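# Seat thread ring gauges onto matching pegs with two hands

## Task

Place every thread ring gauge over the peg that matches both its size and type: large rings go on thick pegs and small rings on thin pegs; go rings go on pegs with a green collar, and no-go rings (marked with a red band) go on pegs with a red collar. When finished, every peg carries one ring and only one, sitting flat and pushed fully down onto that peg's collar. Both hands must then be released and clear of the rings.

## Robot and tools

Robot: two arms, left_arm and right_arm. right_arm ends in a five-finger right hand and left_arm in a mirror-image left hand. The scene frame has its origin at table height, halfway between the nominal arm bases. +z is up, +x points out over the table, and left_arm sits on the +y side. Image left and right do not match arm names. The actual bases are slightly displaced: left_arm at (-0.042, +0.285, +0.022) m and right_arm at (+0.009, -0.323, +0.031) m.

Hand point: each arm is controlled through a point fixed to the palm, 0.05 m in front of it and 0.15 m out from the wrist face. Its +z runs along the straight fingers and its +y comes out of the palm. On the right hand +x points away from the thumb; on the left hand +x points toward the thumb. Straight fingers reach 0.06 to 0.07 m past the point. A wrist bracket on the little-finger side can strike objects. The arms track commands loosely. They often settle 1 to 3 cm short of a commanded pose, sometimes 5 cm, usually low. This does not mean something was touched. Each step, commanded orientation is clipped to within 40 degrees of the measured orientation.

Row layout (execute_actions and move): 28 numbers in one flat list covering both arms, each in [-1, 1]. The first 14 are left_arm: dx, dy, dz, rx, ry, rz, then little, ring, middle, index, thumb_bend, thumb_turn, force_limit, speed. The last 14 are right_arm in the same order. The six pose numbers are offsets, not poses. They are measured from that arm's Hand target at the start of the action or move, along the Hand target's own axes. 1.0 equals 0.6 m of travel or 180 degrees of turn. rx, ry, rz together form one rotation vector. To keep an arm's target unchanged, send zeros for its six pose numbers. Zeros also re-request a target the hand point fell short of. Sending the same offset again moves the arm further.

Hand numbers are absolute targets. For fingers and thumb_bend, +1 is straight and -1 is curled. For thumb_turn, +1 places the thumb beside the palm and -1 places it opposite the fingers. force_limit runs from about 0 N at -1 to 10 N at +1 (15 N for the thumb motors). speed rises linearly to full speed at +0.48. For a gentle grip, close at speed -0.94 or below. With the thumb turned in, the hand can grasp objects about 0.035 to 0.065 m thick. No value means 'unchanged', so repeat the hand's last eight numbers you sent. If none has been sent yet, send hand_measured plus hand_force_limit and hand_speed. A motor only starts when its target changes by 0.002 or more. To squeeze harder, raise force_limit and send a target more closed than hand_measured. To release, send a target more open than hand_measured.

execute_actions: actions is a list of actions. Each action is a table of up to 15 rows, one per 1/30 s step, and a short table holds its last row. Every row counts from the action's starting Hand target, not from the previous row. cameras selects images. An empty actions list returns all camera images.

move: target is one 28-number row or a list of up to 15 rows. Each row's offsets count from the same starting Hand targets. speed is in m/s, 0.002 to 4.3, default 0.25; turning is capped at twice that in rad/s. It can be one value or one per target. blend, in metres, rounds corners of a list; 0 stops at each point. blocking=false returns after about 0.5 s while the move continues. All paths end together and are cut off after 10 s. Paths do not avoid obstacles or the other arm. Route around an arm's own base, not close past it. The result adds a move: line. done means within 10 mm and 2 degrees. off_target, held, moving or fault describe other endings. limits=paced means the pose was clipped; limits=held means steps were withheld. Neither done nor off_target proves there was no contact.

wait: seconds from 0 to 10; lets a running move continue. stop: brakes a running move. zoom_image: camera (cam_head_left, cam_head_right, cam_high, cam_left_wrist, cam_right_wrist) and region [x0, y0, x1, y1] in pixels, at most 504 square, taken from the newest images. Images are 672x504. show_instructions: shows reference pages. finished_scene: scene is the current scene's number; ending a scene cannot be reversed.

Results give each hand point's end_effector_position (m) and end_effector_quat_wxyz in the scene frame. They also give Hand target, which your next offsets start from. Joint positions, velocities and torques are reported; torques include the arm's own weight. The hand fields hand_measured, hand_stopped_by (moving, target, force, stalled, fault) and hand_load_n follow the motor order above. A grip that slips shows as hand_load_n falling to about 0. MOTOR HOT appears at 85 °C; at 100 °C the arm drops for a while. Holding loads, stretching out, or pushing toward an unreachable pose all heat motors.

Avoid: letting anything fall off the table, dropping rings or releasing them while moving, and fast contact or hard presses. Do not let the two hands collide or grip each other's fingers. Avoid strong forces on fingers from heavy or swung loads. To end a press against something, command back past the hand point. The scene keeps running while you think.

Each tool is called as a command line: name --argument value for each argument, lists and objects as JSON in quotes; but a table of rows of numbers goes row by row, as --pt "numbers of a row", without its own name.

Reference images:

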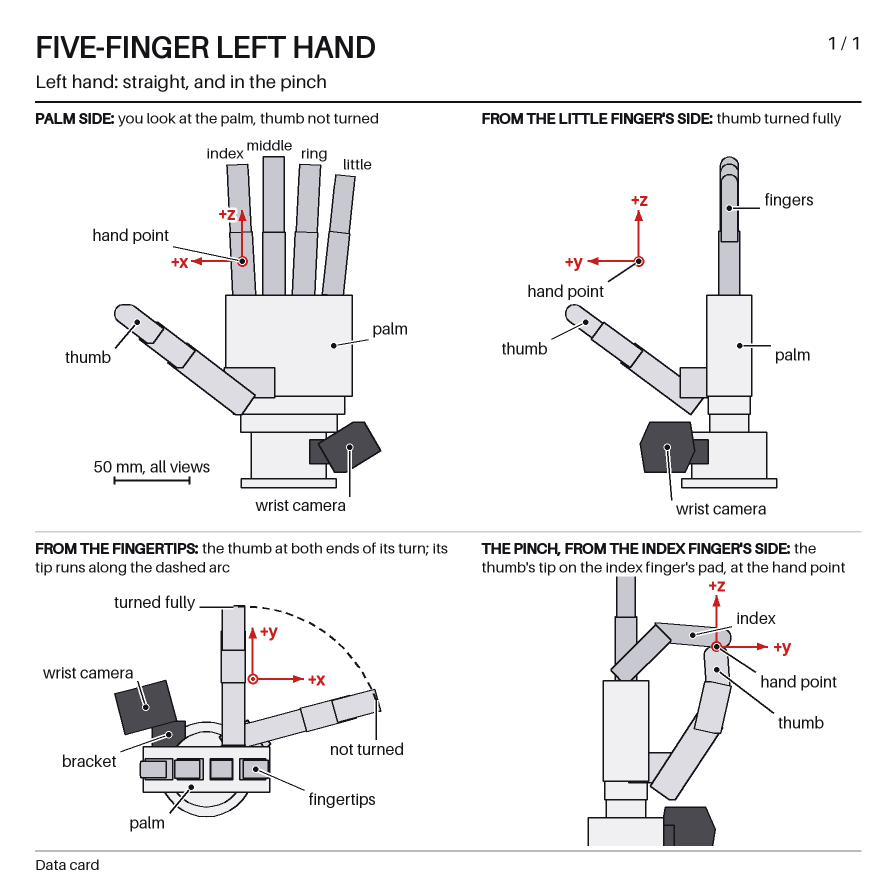

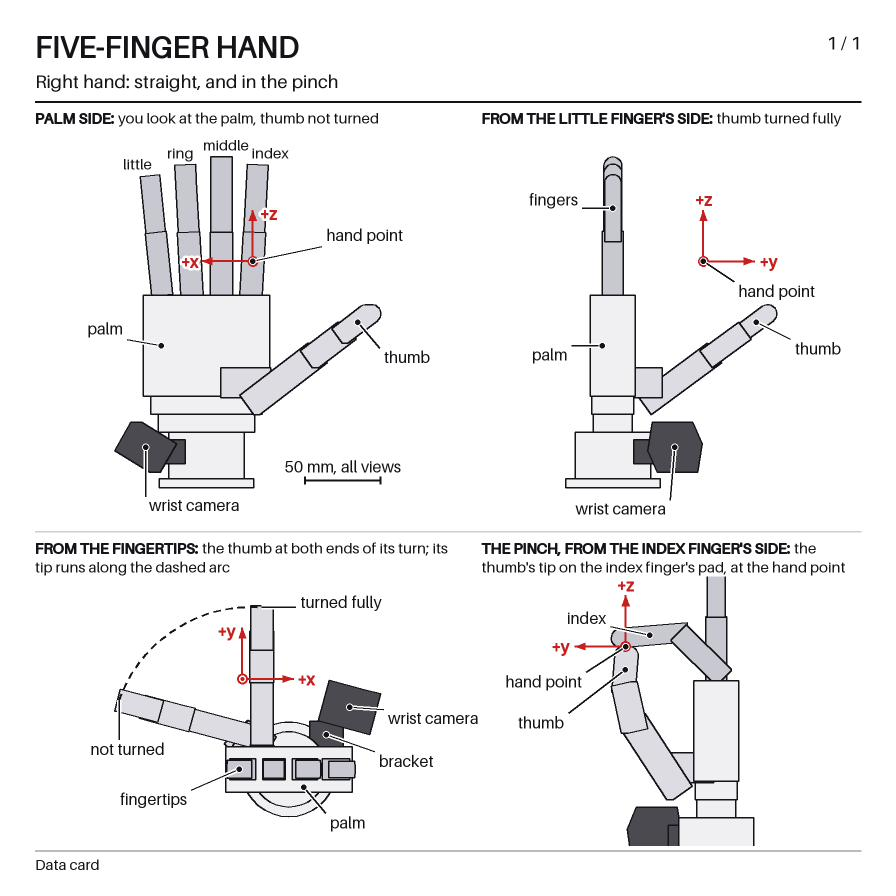

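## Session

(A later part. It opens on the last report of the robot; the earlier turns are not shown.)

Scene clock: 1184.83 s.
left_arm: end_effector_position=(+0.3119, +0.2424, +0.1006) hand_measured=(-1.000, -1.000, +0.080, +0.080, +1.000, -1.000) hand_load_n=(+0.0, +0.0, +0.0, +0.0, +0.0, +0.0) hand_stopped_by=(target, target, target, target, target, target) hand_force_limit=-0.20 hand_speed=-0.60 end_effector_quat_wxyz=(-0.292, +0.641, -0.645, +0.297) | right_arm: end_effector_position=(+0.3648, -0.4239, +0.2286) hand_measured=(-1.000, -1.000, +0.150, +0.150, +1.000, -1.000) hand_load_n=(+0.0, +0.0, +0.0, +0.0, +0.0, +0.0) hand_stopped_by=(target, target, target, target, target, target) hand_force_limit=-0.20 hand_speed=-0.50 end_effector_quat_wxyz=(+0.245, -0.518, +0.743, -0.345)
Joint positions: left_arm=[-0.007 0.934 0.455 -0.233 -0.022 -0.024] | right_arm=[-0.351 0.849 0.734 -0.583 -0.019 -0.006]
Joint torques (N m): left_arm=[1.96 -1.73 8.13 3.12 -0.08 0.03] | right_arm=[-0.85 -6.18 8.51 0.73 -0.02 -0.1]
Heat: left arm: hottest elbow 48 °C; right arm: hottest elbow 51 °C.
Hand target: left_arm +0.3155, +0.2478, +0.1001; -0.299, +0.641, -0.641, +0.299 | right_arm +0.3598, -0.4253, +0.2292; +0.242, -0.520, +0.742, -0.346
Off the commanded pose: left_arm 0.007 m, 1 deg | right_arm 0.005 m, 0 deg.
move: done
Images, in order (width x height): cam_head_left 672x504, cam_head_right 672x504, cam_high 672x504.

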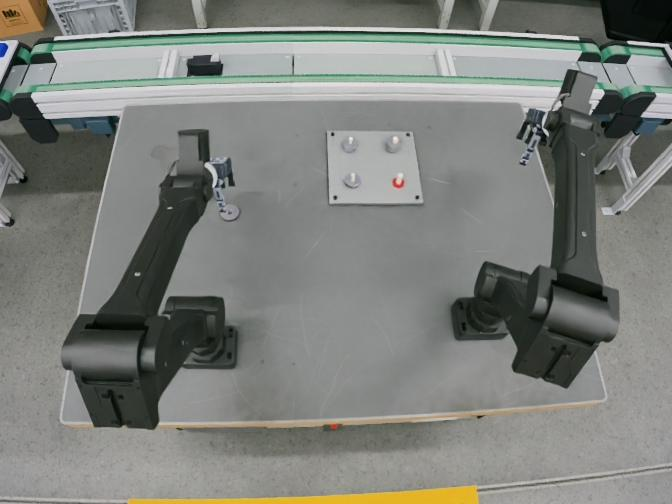

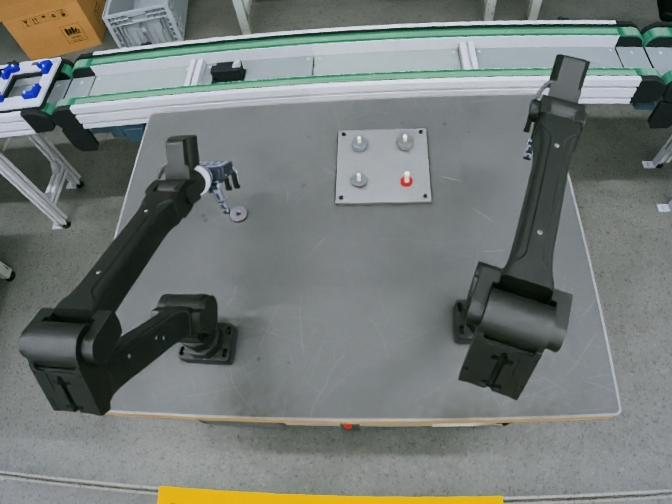

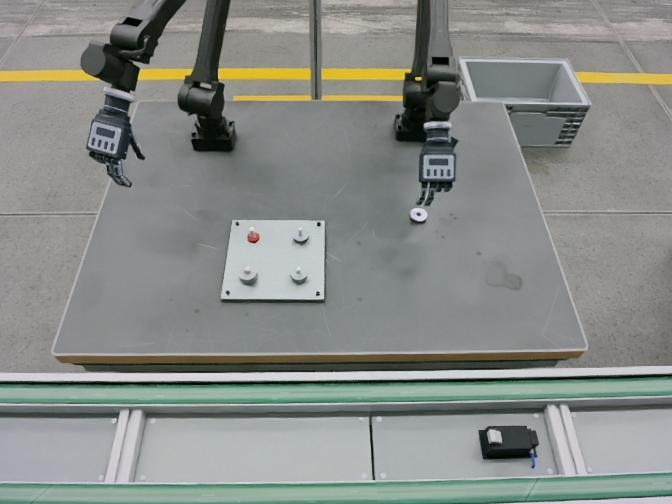

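move --target '[-0.0033,0.0494,0.0447,0,0,0,-1,-1,0.08,0.08,1,-1,-0.2,-0.6,0,0,0,0,0,0,-1,-1,0.15,0.15,1,-1,-0.2,-0.5]' --speed 0.08 --cameras '["cam_head_left","cam_head_right","cam_high"]'

zoom_image --camera "cam_head_right" --region '[200, 160, 280, 240]'

zoom_image --camera "cam_high" --region '[380, 170, 460, 250]'

Scene clock: 1199.27 s.
left_arm: end_effector_position=(+0.3142, +0.2443, +0.0609) hand_measured=(-1.000, -1.000, +0.080, +0.080, +1.000, -1.000) hand_load_n=(+0.0, +0.0, +0.0, +0.0, +0.0, +0.0) hand_stopped_by=(target, target, target, target, target, target) hand_force_limit=-0.20 hand_speed=-0.60 end_effector_quat_wxyz=(-0.292, +0.641, -0.645, +0.297) | right_arm: end_effector_position=(+0.3648, -0.4239, +0.2286) hand_measured=(-1.000, -1.000, +0.150, +0.150, +1.000, -1.000) hand_load_n=(+0.0, +0.0, +0.0, +0.0, +0.0, +0.0) hand_stopped_by=(target, target, target, target, target, target) hand_force_limit=-0.20 hand_speed=-0.50 end_effector_quat_wxyz=(+0.245, -0.518, +0.743, -0.345)
Joint positions: left_arm=[0.001 1.04 0.387 -0.058 -0.016 -0.019] | right_arm=[-0.351 0.849 0.734 -0.583 -0.019 -0.006]
Joint torques (N m): left_arm=[1.73 -2.2 7.28 3.08 -0.08 0.03] | right_arm=[-0.79 -6.18 8.51 0.72 -0.01 -0.1]
Heat: left arm: hottest elbow 47 °C; right arm: hottest elbow 51 °C.
Hand target: left_arm +0.3170, +0.2498, +0.0602; -0.299, +0.641, -0.641, +0.299 | right_arm +0.3598, -0.4253, +0.2292; +0.242, -0.520, +0.742, -0.346
Off the commanded pose: left_arm 0.006 m, 1 deg | right_arm 0.005 m, 0 deg.
move: done
Images, in order (width x height): cam_head_left 672x504, cam_head_right 672x504, cam_high 672x504.

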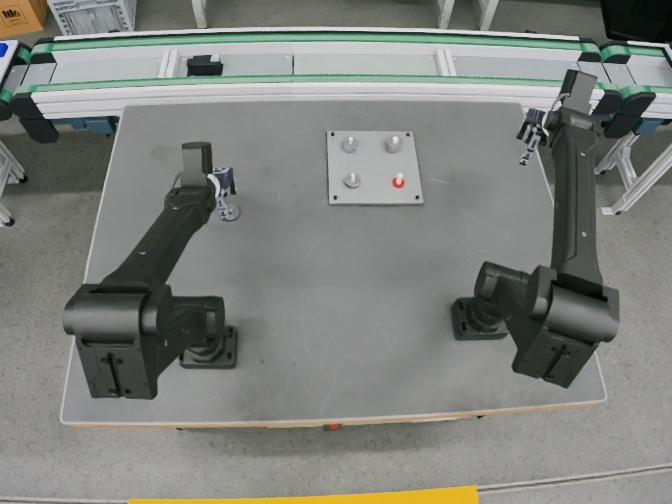

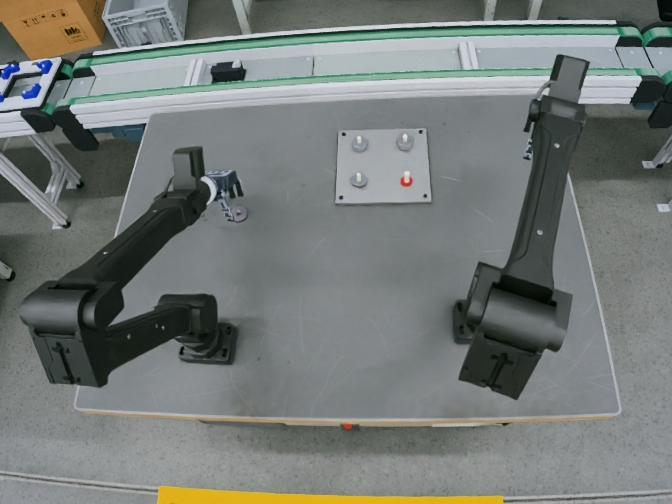

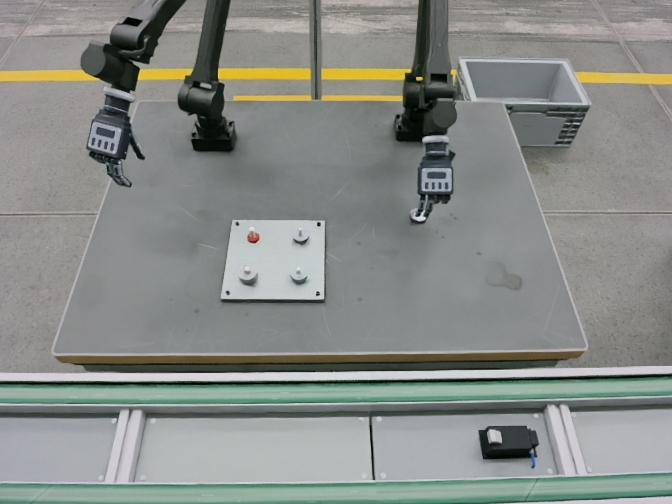

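Scaled by 6.300 from the camera's 672x504 image, which has a finer 960x720 frame.

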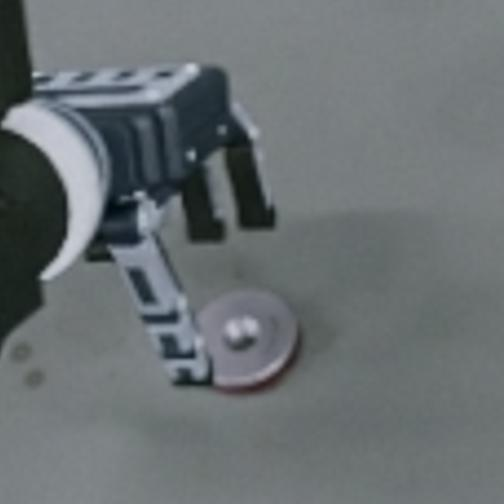

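Scaled by 6.300 from the camera's 672x504 image, which has a finer 960x720 frame.

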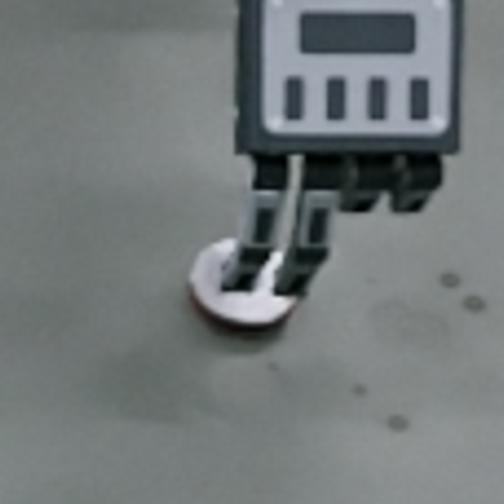

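move --target '[0,0.0370,0.0311,0,0,0,-1,-1,0.08,0.08,1,-1,-0.2,-0.6,0,0,0,0,0,0,-1,-1,0.15,0.15,1,-1,-0.2,-0.5]' --speed 0.06 --cameras '["cam_head_left","cam_head_right","cam_high"]'

zoom_image --camera "cam_head_right" --region '[205, 175, 265, 235]'

zoom_image --camera "cam_high" --region '[390, 180, 450, 240]'

zoom_image --camera "cam_head_left" --region '[200, 175, 260, 235]'

Scene clock: 1212.07 s.
left_arm: end_effector_position=(+0.3148, +0.2443, +0.0318) hand_measured=(-1.000, -1.000, +0.080, +0.080, +1.000, -1.000) hand_load_n=(+0.0, +0.0, +0.0, +0.0, +0.0, -0.5) hand_stopped_by=(target, target, target, target, target, target) hand_force_limit=-0.20 hand_speed=-0.60 end_effector_quat_wxyz=(-0.292, +0.641, -0.645, +0.297) | right_arm: end_effector_position=(+0.3648, -0.4239, +0.2286) hand_measured=(-1.000, -1.000, +0.150, +0.150, +1.000, -1.000) hand_load_n=(+0.0, +0.0, +0.0, +0.0, +0.0, +0.0) hand_stopped_by=(target, target, target, target, target, target) hand_force_limit=-0.20 hand_speed=-0.50 end_effector_quat_wxyz=(+0.245, -0.518, +0.743, -0.345)
Joint positions: left_arm=[0.001 1.14 0.345 0.084 -0.016 -0.019] | right_arm=[-0.351 0.849 0.734 -0.583 -0.019 -0.006]
Joint torques (N m): left_arm=[1.79 -2.9 6.46 3.18 -0.08 0.04] | right_arm=[-0.85 -6.12 8.51 0.72 -0.02 -0.1]
Heat: left arm: hottest elbow 46 °C; right arm: hottest elbow 51 °C.
Hand target: left_arm +0.3171, +0.2498, +0.0312; -0.299, +0.641, -0.641, +0.299 | right_arm +0.3598, -0.4253, +0.2292; +0.242, -0.520, +0.742, -0.346
Off the commanded pose: left_arm 0.006 m, 1 deg | right_arm 0.005 m, 0 deg.
move: done
Images, in order (width x height): cam_head_left 672x504, cam_head_right 672x504, cam_high 672x504.

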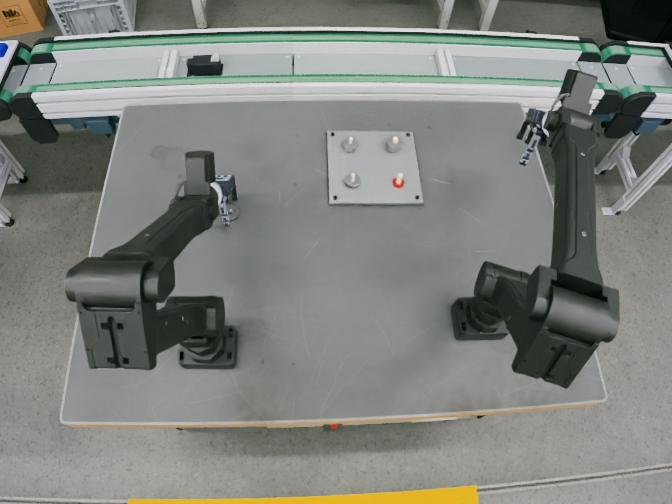

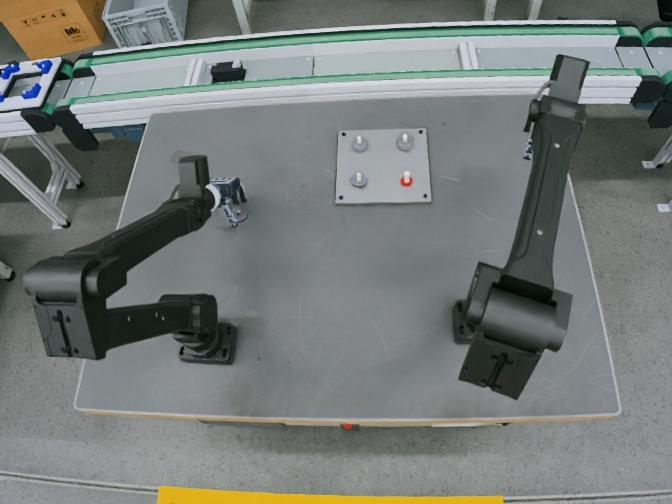

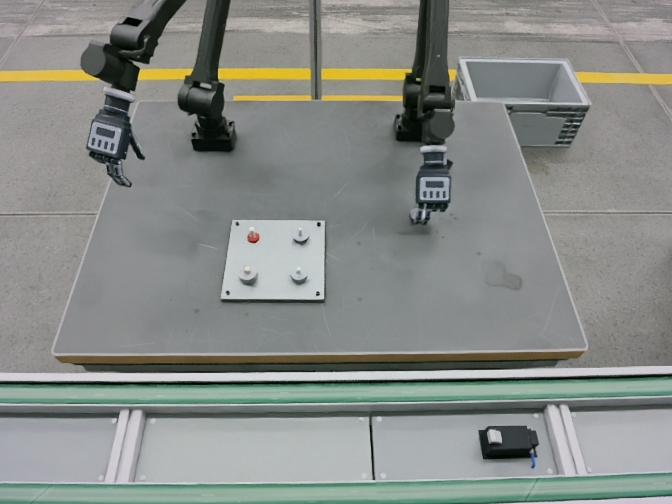

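Scaled by 8.400 from the camera's 672x504 image, which has a finer 960x720 frame.

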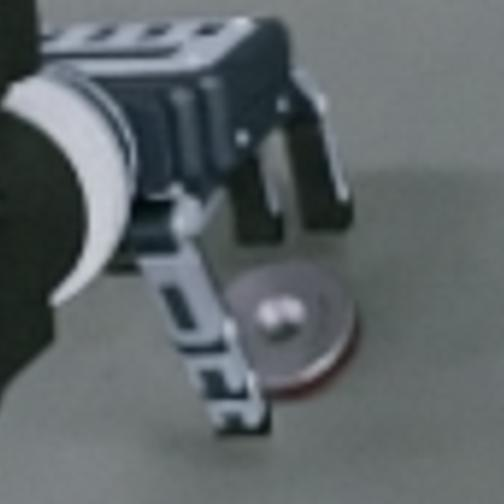

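Scaled by 8.400 from the camera's 672x504 image, which has a finer 960x720 frame.

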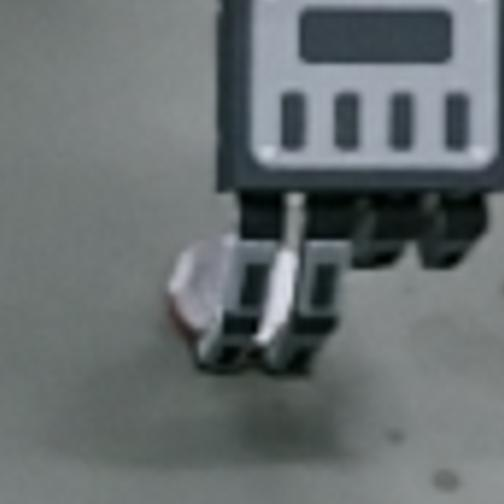

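Scaled by 8.400 from the camera's 672x504 image, which has a finer 960x720 frame.

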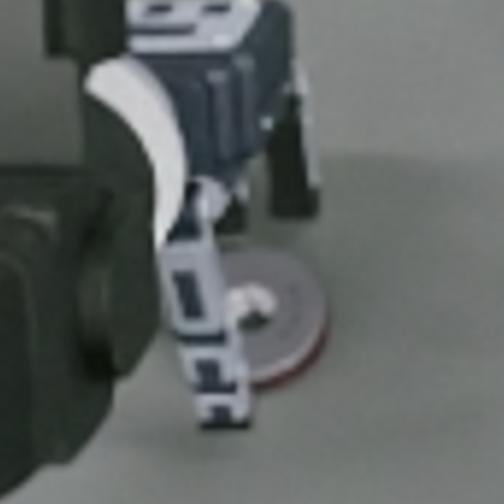

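move --target '[0,0.0153,0.0129,0,0,0,-1,-1,0.06,0.06,1,-1,-0.2,-0.6,0,0,0,0,0,0,-1,-1,0.15,0.15,1,-1,-0.2,-0.5]' --speed 0.04 --cameras '["cam_head_left","cam_head_right","cam_high"]'

zoom_image --camera "cam_head_right" --region '[205, 175, 265, 235]'

zoom_image --camera "cam_high" --region '[390, 180, 450, 240]'

Scene clock: 1223.90 s.
left_arm: end_effector_position=(+0.3165, +0.2443, +0.0215) hand_measured=(-1.000, -1.000, +0.060, +0.060, +1.000, -1.000) hand_load_n=(+0.0, +0.0, -1.0, +0.0, +0.0, +0.0) hand_stopped_by=(target, target, target, target, target, target) hand_force_limit=-0.20 hand_speed=-0.60 end_effector_quat_wxyz=(-0.294, +0.640, -0.644, +0.299) | right_arm: end_effector_position=(+0.3648, -0.4239, +0.2286) hand_measured=(-1.000, -1.000, +0.150, +0.150, +1.000, -1.000) hand_load_n=(+0.0, +0.0, +0.0, +0.0, +0.0, +0.0) hand_stopped_by=(target, target, target, target, target, target) hand_force_limit=-0.20 hand_speed=-0.50 end_effector_quat_wxyz=(+0.245, -0.518, +0.743, -0.345)
Joint positions: left_arm=[0.001 1.185 0.332 0.147 -0.016 -0.019] | right_arm=[-0.351 0.849 0.734 -0.583 -0.019 -0.006]
Joint torques (N m): left_arm=[2.08 -3.02 5.96 3.23 -0.08 0.02] | right_arm=[-0.79 -6.12 8.51 0.72 -0.02 -0.1]
Heat: left arm: hottest elbow 45 °C; right arm: hottest elbow 51 °C.
Hand target: left_arm +0.3171, +0.2498, +0.0192; -0.299, +0.641, -0.641, +0.299 | right_arm +0.3598, -0.4253, +0.2292; +0.242, -0.520, +0.742, -0.346
Off the commanded pose: left_arm 0.006 m, 1 deg | right_arm 0.005 m, 0 deg.
move: done
Images, in order (width x height): cam_head_left 672x504, cam_head_right 672x504, cam_high 672x504.

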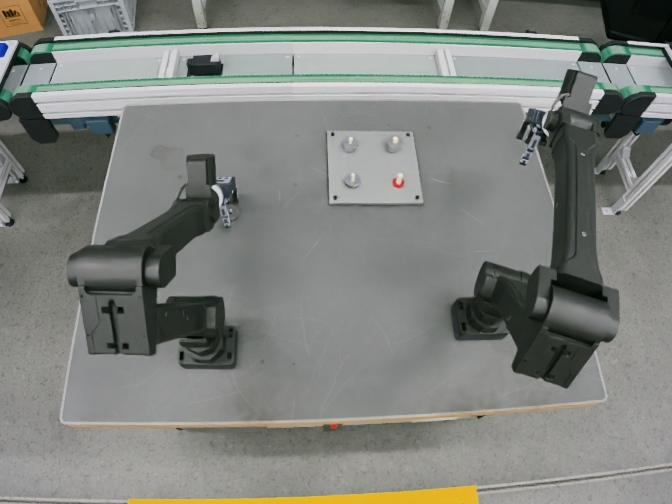

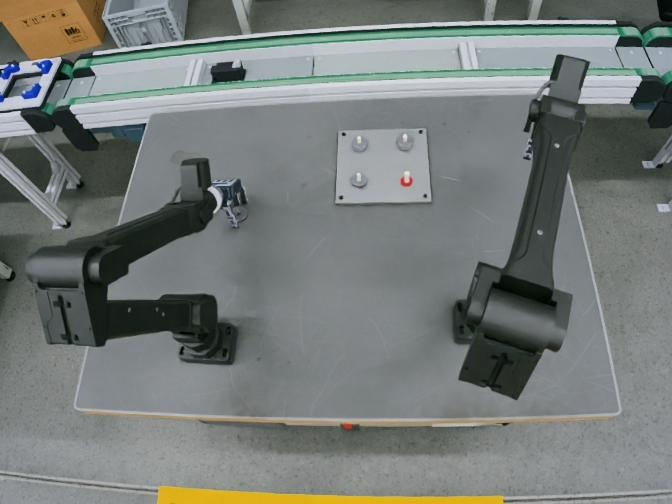

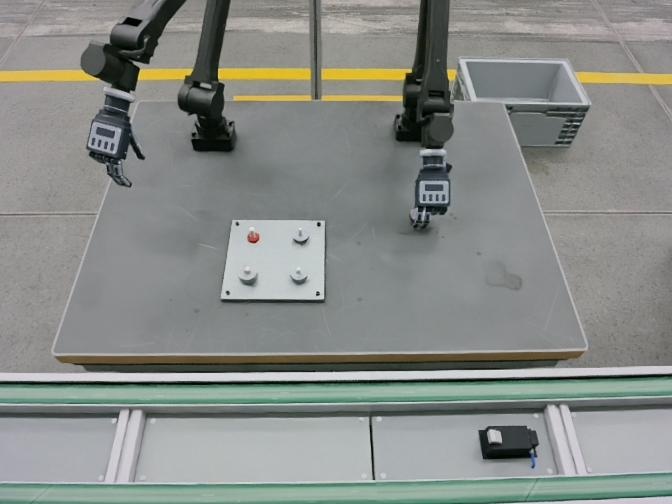

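Scaled by 8.400 from the camera's 672x504 image, which has a finer 960x720 frame.

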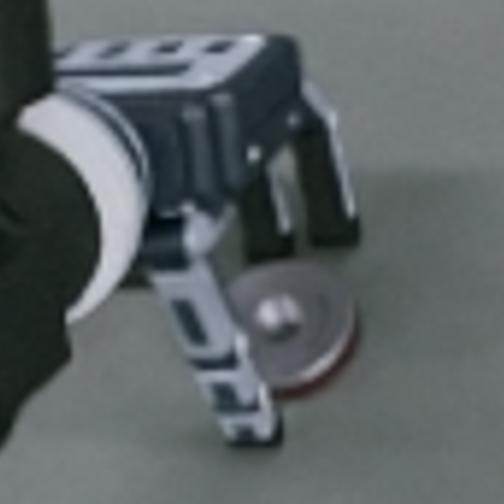

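Scaled by 8.400 from the camera's 672x504 image, which has a finer 960x720 frame.

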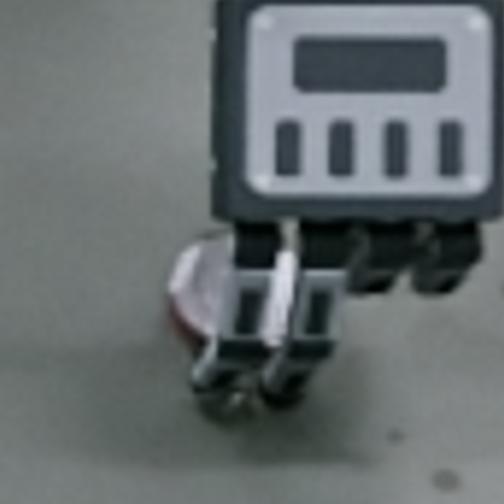

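move --target '[0,0.0026,0.0021,0,0,0,-1,-1,0.0,0.0,0.95,-1,-0.2,-0.8,0,0,0,0,0,0,-1,-1,0.15,0.15,1,-1,-0.2,-0.5]' --speed 0.04 --cameras '["cam_head_right","cam_high"]'

zoom_image --camera "cam_head_right" --region '[205, 175, 265, 235]'

zoom_image --camera "cam_high" --region '[390, 180, 450, 240]'

Scene clock: 1239.40 s.
left_arm: end_effector_position=(+0.3174, +0.2442, +0.0201) hand_measured=(-1.000, -1.000, +0.000, +0.000, +0.950, -1.000) hand_load_n=(+0.0, +0.5, -1.0, +0.0, +0.0, +0.0) hand_stopped_by=(target, target, target, target, target, target) hand_force_limit=-0.20 hand_speed=-0.80 end_effector_quat_wxyz=(-0.295, +0.640, -0.644, +0.300) | right_arm: end_effector_position=(+0.3648, -0.4239, +0.2286) hand_measured=(-1.000, -1.000, +0.150, +0.150, +1.000, -1.000) hand_load_n=(+0.0, +0.0, +0.0, +0.0, +0.0, +0.0) hand_stopped_by=(target, target, target, target, target, target) hand_force_limit=-0.20 hand_speed=-0.50 end_effector_quat_wxyz=(+0.245, -0.518, +0.743, -0.345)
Joint positions: left_arm=[0.001 1.194 0.33 0.16 -0.016 -0.019] | right_arm=[-0.351 0.849 0.734 -0.583 -0.019 -0.006]
Joint torques (N m): left_arm=[1.85 -2.84 5.78 3 -0.09 0.04] | right_arm=[-0.79 -6.18 8.5 0.72 -0.01 -0.1]
Motor temperatures (°C): left_arm=[33 36 44 34 33 32] | right_arm=[33 34 51 35 32 35]
Heat: left arm: hottest elbow 44 °C; right arm: hottest elbow 51 °C.
Hand target: left_arm +0.3171, +0.2498, +0.0172; -0.299, +0.641, -0.641, +0.299 | right_arm +0.3598, -0.4253, +0.2292; +0.242, -0.520, +0.742, -0.346
Off the commanded pose: left_arm 0.006 m, 1 deg | right_arm 0.005 m, 0 deg.
move: done
Images, in order (width x height): cam_head_right 672x504, cam_high 672x504.

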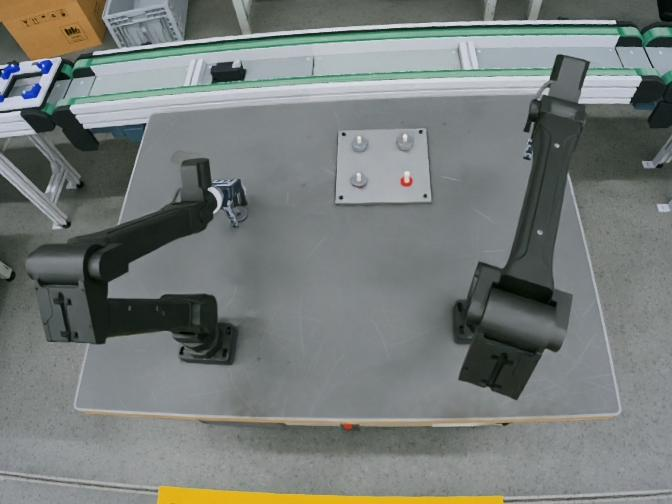

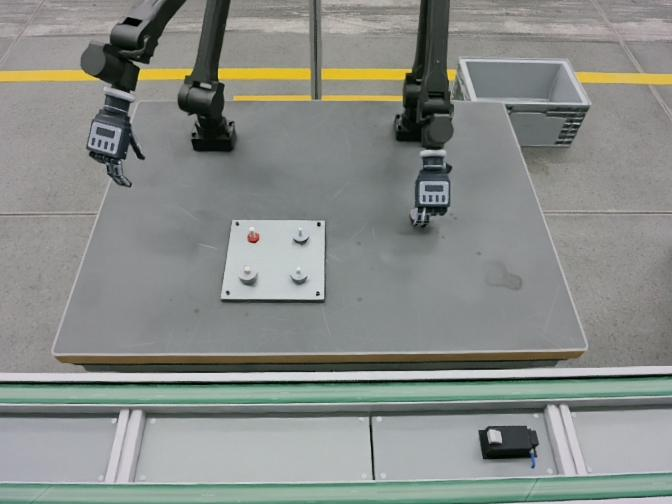

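Scaled by 8.400 from the camera's 672x504 image, which has a finer 960x720 frame.

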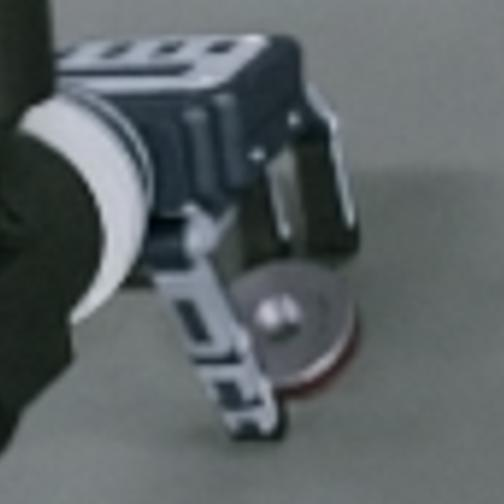

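Scaled by 8.400 from the camera's 672x504 image, which has a finer 960x720 frame.

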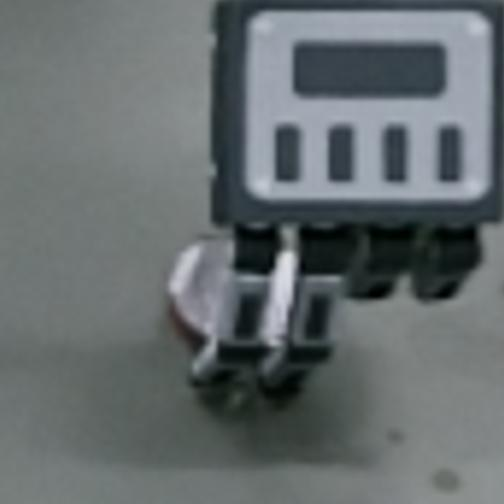

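execute_actions --actions '[[[0,0,0,0,0,0,-1,-1,-0.22,-0.22,0.7,-1,-0.2,-0.9,0,0,0,0,0,0,-1,-1,0.15,0.15,1,-1,-0.2,-0.5]],[[0,0,0,0,0,0,-1,-1,-0.22,-0.22,0.7,-1,-0.2,-0.9,0,0,0,0,0,0,-1,-1,0.15,0.15,1,-1,-0.2,-0.5]],[[0,0,0,0,0,0,-1,-1,-0.22,-0.22,0.7,-1,-0.2,-0.9,0,0,0,0,0,0,-1,-1,0.15,0.15,1,-1,-0.2,-0.5]]]' --cameras '["cam_head_right","cam_high","cam_head_left"]'

zoom_image --camera "cam_head_right" --region '[205, 175, 265, 235]'

zoom_image --camera "cam_high" --region '[390, 180, 450, 240]'

Scene clock: 1260.67 s.
left_arm: end_effector_position=(+0.3169, +0.2444, +0.0188) hand_measured=(-1.000, -1.000, -0.100, -0.156, +0.894, -1.000) hand_load_n=(+0.0, +0.0, +4.5, +4.5, +8.0, +0.0) hand_stopped_by=(target, target, force, force, force, target) hand_force_limit=-0.20 hand_speed=-0.90 end_effector_quat_wxyz=(-0.294, +0.640, -0.644, +0.299) | right_arm: end_effector_position=(+0.3648, -0.4239, +0.2286) hand_measured=(-1.000, -1.000, +0.150, +0.150, +1.000, -1.000) hand_load_n=(+0.0, +0.0, +0.0, +0.0, +0.0, +0.0) hand_stopped_by=(target, target, target, target, target, target) hand_force_limit=-0.20 hand_speed=-0.50 end_effector_quat_wxyz=(+0.245, -0.518, +0.743, -0.345)
Joint positions: left_arm=[0.002 1.197 0.329 0.161 -0.016 -0.019] | right_arm=[-0.351 0.849 0.734 -0.583 -0.019 -0.006]
Joint torques (N m): left_arm=[1.79 -3.37 5.82 2.97 -0.07 0.05] | right_arm=[-0.85 -6.12 8.51 0.73 -0.01 -0.1]
Heat: left arm: hottest elbow 42 °C; right arm: hottest elbow 51 °C.
Hand target: left_arm +0.3170, +0.2499, +0.0172; -0.299, +0.641, -0.641, +0.299 | right_arm +0.3598, -0.4253, +0.2292; +0.242, -0.520, +0.742, -0.346
Off the commanded pose: left_arm 0.006 m, 1 deg | right_arm 0.005 m, 0 deg.
Images, in order (width x height): cam_head_left 672x504, cam_head_right 672x504, cam_high 672x504.

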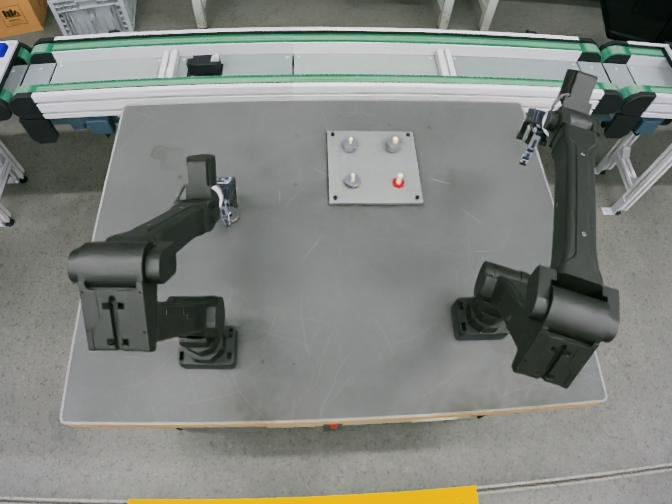

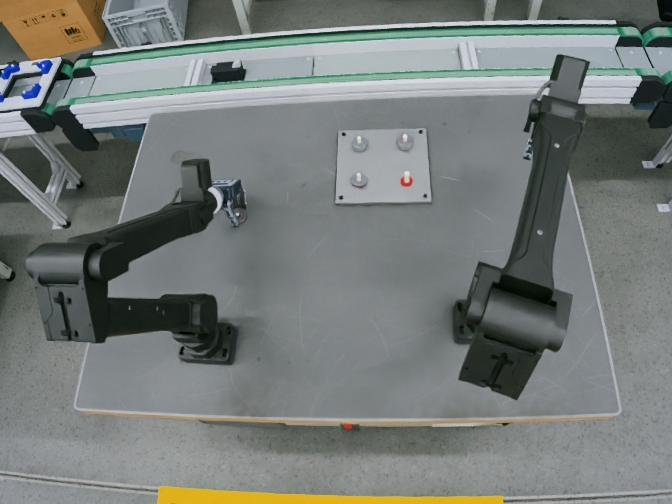

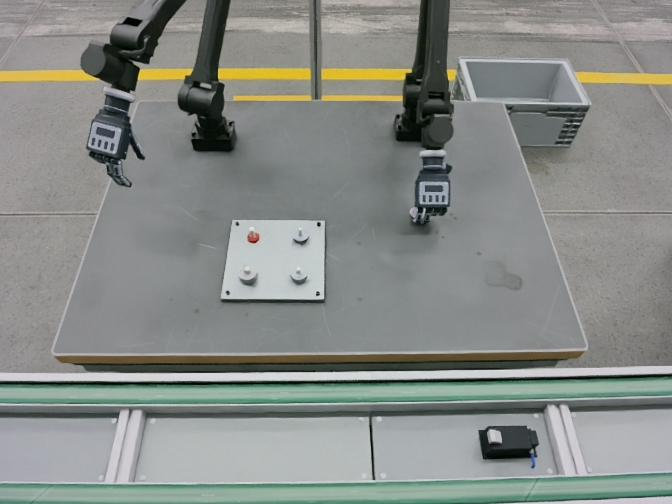

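Scaled by 8.400 from the camera's 672x504 image, which has a finer 960x720 frame.

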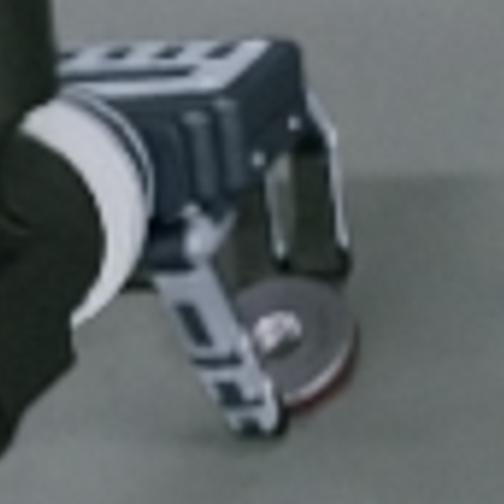

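Scaled by 8.400 from the camera's 672x504 image, which has a finer 960x720 frame.

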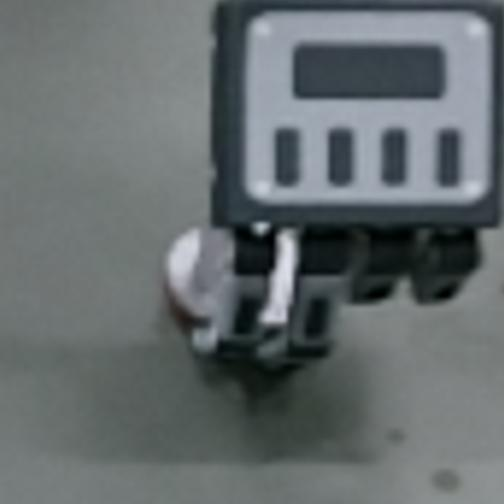

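move --pt "0 -0.0415 -0.0283 0 0 0 -1 -1 -0.22 -0.22 0.7 -1 -0.2 -0.9 0 0 0 0 0 0 -1 -1 0.15 0.15 1 -1 -0.2 -0.5" --pt "0 -0.1841 -0.1437 0 0 0 -1 -1 -0.22 -0.22 0.7 -1 -0.2 -0.9 0 0 0 0 0 0 -1 -1 0.15 0.15 1 -1 -0.2 -0.5" --speed '[0.04,0.08]' --blend '[0.01,0]' --cameras '["cam_head_right","cam_high","cam_head_left"]'

zoom_image --camera "cam_head_right" --region '[190, 130, 260, 200]'

Scene clock: 1268.80 s.
left_arm: end_effector_position=(+0.2943, +0.2452, +0.1146) hand_measured=(-1.000, -1.000, -0.100, -0.156, +0.894, -1.000) hand_load_n=(+0.0, +0.0, +5.0, +4.0, +8.0, +0.5) hand_stopped_by=(target, target, force, force, force, target) hand_force_limit=-0.20 hand_speed=-0.90 end_effector_quat_wxyz=(-0.271, +0.650, -0.655, +0.274) | right_arm: end_effector_position=(+0.3648, -0.4239, +0.2286) hand_measured=(-1.000, -1.000, +0.150, +0.150, +1.000, -1.000) hand_load_n=(+0.0, +0.0, +0.0, +0.0, +0.0, +0.0) hand_stopped_by=(target, target, target, target, target, target) hand_force_limit=-0.20 hand_speed=-0.50 end_effector_quat_wxyz=(+0.245, -0.518, +0.743, -0.345)
Joint positions: left_arm=[0.002 0.881 0.5 -0.398 -0.016 -0.017] | right_arm=[-0.351 0.849 0.734 -0.583 -0.019 -0.006]
Joint torques (N m): left_arm=[1.9 -2.9 15.36 1.65 -0.11 0.03] | right_arm=[-0.79 -6.12 8.5 0.73 -0.02 -0.1]
Heat: left arm: hottest elbow 43 °C; right arm: hottest elbow 51 °C.
Hand target: left_arm +0.3220, +0.2499, +0.1572; -0.299, +0.641, -0.641, +0.299 | right_arm +0.3598, -0.4253, +0.2292; +0.242, -0.520, +0.742, -0.346
Off the commanded pose: left_arm 0.051 m, 5 deg | right_arm 0.005 m, 0 deg.
move: off_target (left_arm)
Images, in order (width x height): cam_head_left 672x504, cam_head_right 672x504, cam_high 672x504.

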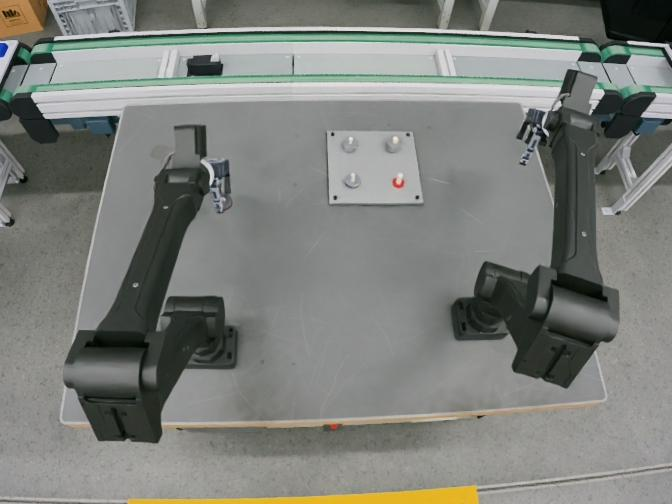

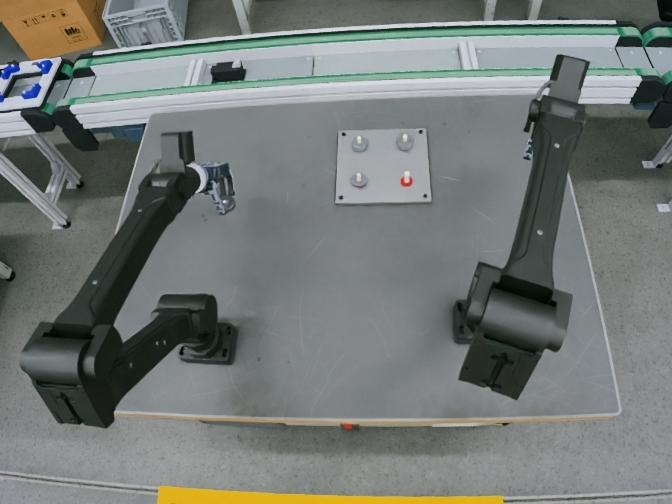

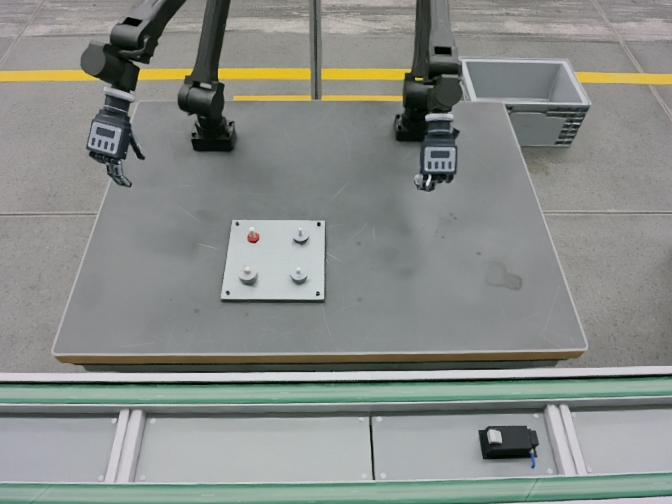

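Scaled by 7.200 from the camera's 672x504 image, which has a finer 960x720 frame.

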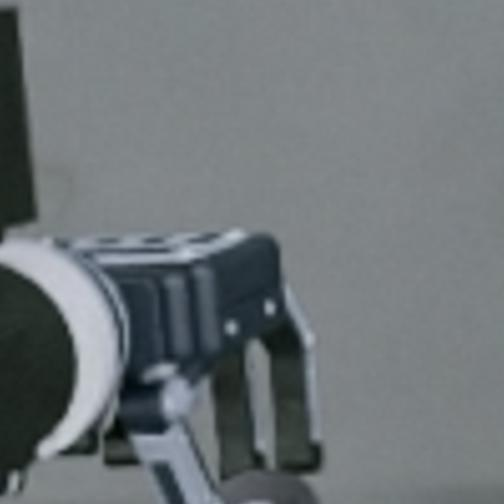

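move --target '[0.7848,-0.1206,0.1229,0,0.0851,0.0715,-1,-1,-0.22,-0.22,0.7,-1,-0.2,-0.9,0,0,0,0,0,0,-1,-1,0.15,0.15,1,-1,-0.2,-0.5]' --speed 0.12 --cameras '["cam_head_right","cam_high","cam_head_left"]'

zoom_image --camera "cam_head_right" --region '[370, 115, 440, 185]'

zoom_image --camera "cam_head_left" --region '[365, 115, 435, 185]'

Scene clock: 1288.90 s.
left_arm: end_effector_position=(+0.4109, -0.1937, +0.1251) hand_measured=(-1.000, -1.000, -0.100, -0.156, +0.894, -1.000) hand_load_n=(+0.5, +0.0, +5.0, +4.0, +8.0, +0.5) hand_stopped_by=(target, target, force, force, force, target) hand_force_limit=-0.20 hand_speed=-0.90 end_effector_quat_wxyz=(+0.240, -0.522, +0.757, -0.312) | right_arm: end_effector_position=(+0.3648, -0.4239, +0.2286) hand_measured=(-1.000, -1.000, +0.150, +0.150, +1.000, -1.000) hand_load_n=(+0.0, +0.0, +0.0, +0.0, +0.0, +0.0) hand_stopped_by=(target, target, target, target, target, target) hand_force_limit=-0.20 hand_speed=-0.50 end_effector_quat_wxyz=(+0.245, -0.518, +0.743, -0.345)
Joint positions: left_arm=[-0.821 1.762 1.351 -0.428 -0.384 -0.342] | right_arm=[-0.351 0.849 0.734 -0.583 -0.019 -0.006]
Joint torques (N m): left_arm=[-0.44 -14.15 15.21 1.55 -0.54 -0.09] | right_arm=[-0.85 -6.12 8.5 0.73 -0.01 -0.1]
Heat: left arm: hottest elbow 48 °C; right arm: hottest elbow 51 °C.
Hand target: left_arm +0.4252, -0.2211, +0.1655; +0.242, -0.520, +0.742, -0.346 | right_arm +0.3598, -0.4253, +0.2292; +0.242, -0.520, +0.742, -0.346
Off the commanded pose: left_arm 0.051 m, 4 deg | right_arm 0.005 m, 0 deg.
move: off_target (left_arm)
Images, in order (width x height): cam_head_left 672x504, cam_head_right 672x504, cam_high 672x504.

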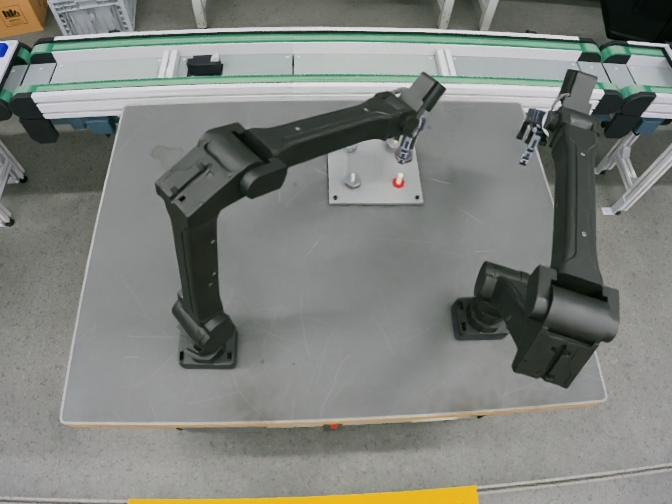

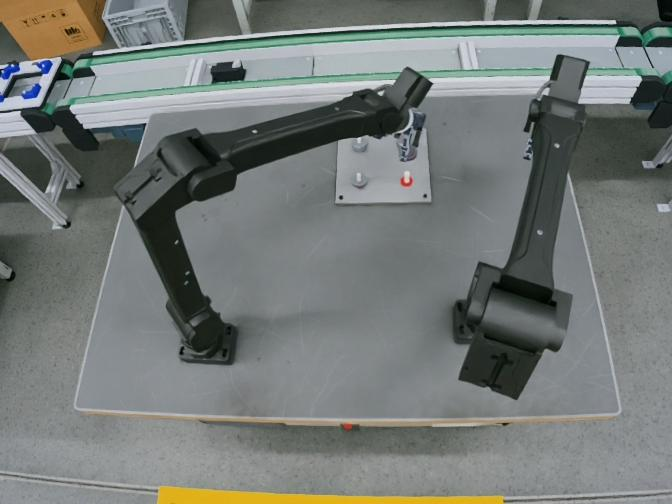

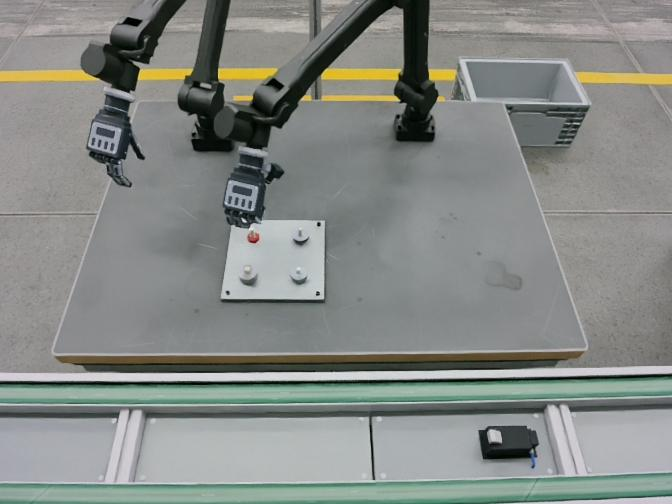

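Scaled by 7.200 from the camera's 672x504 image, which has a finer 960x720 frame.

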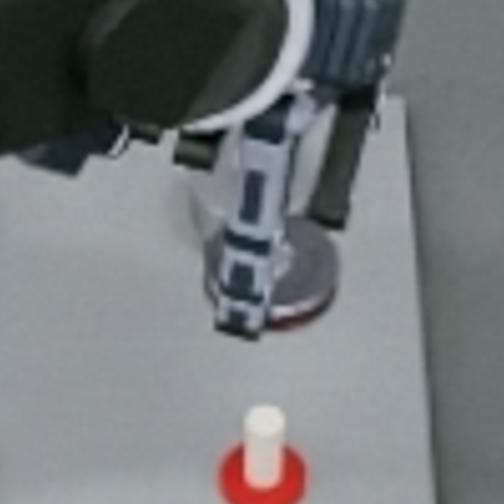

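Scaled by 7.200 from the camera's 672x504 image, which has a finer 960x720 frame.

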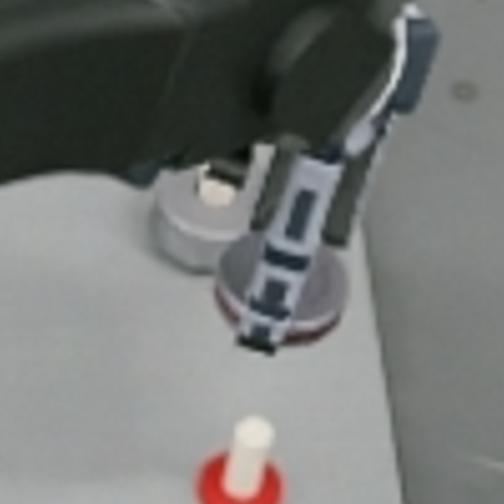

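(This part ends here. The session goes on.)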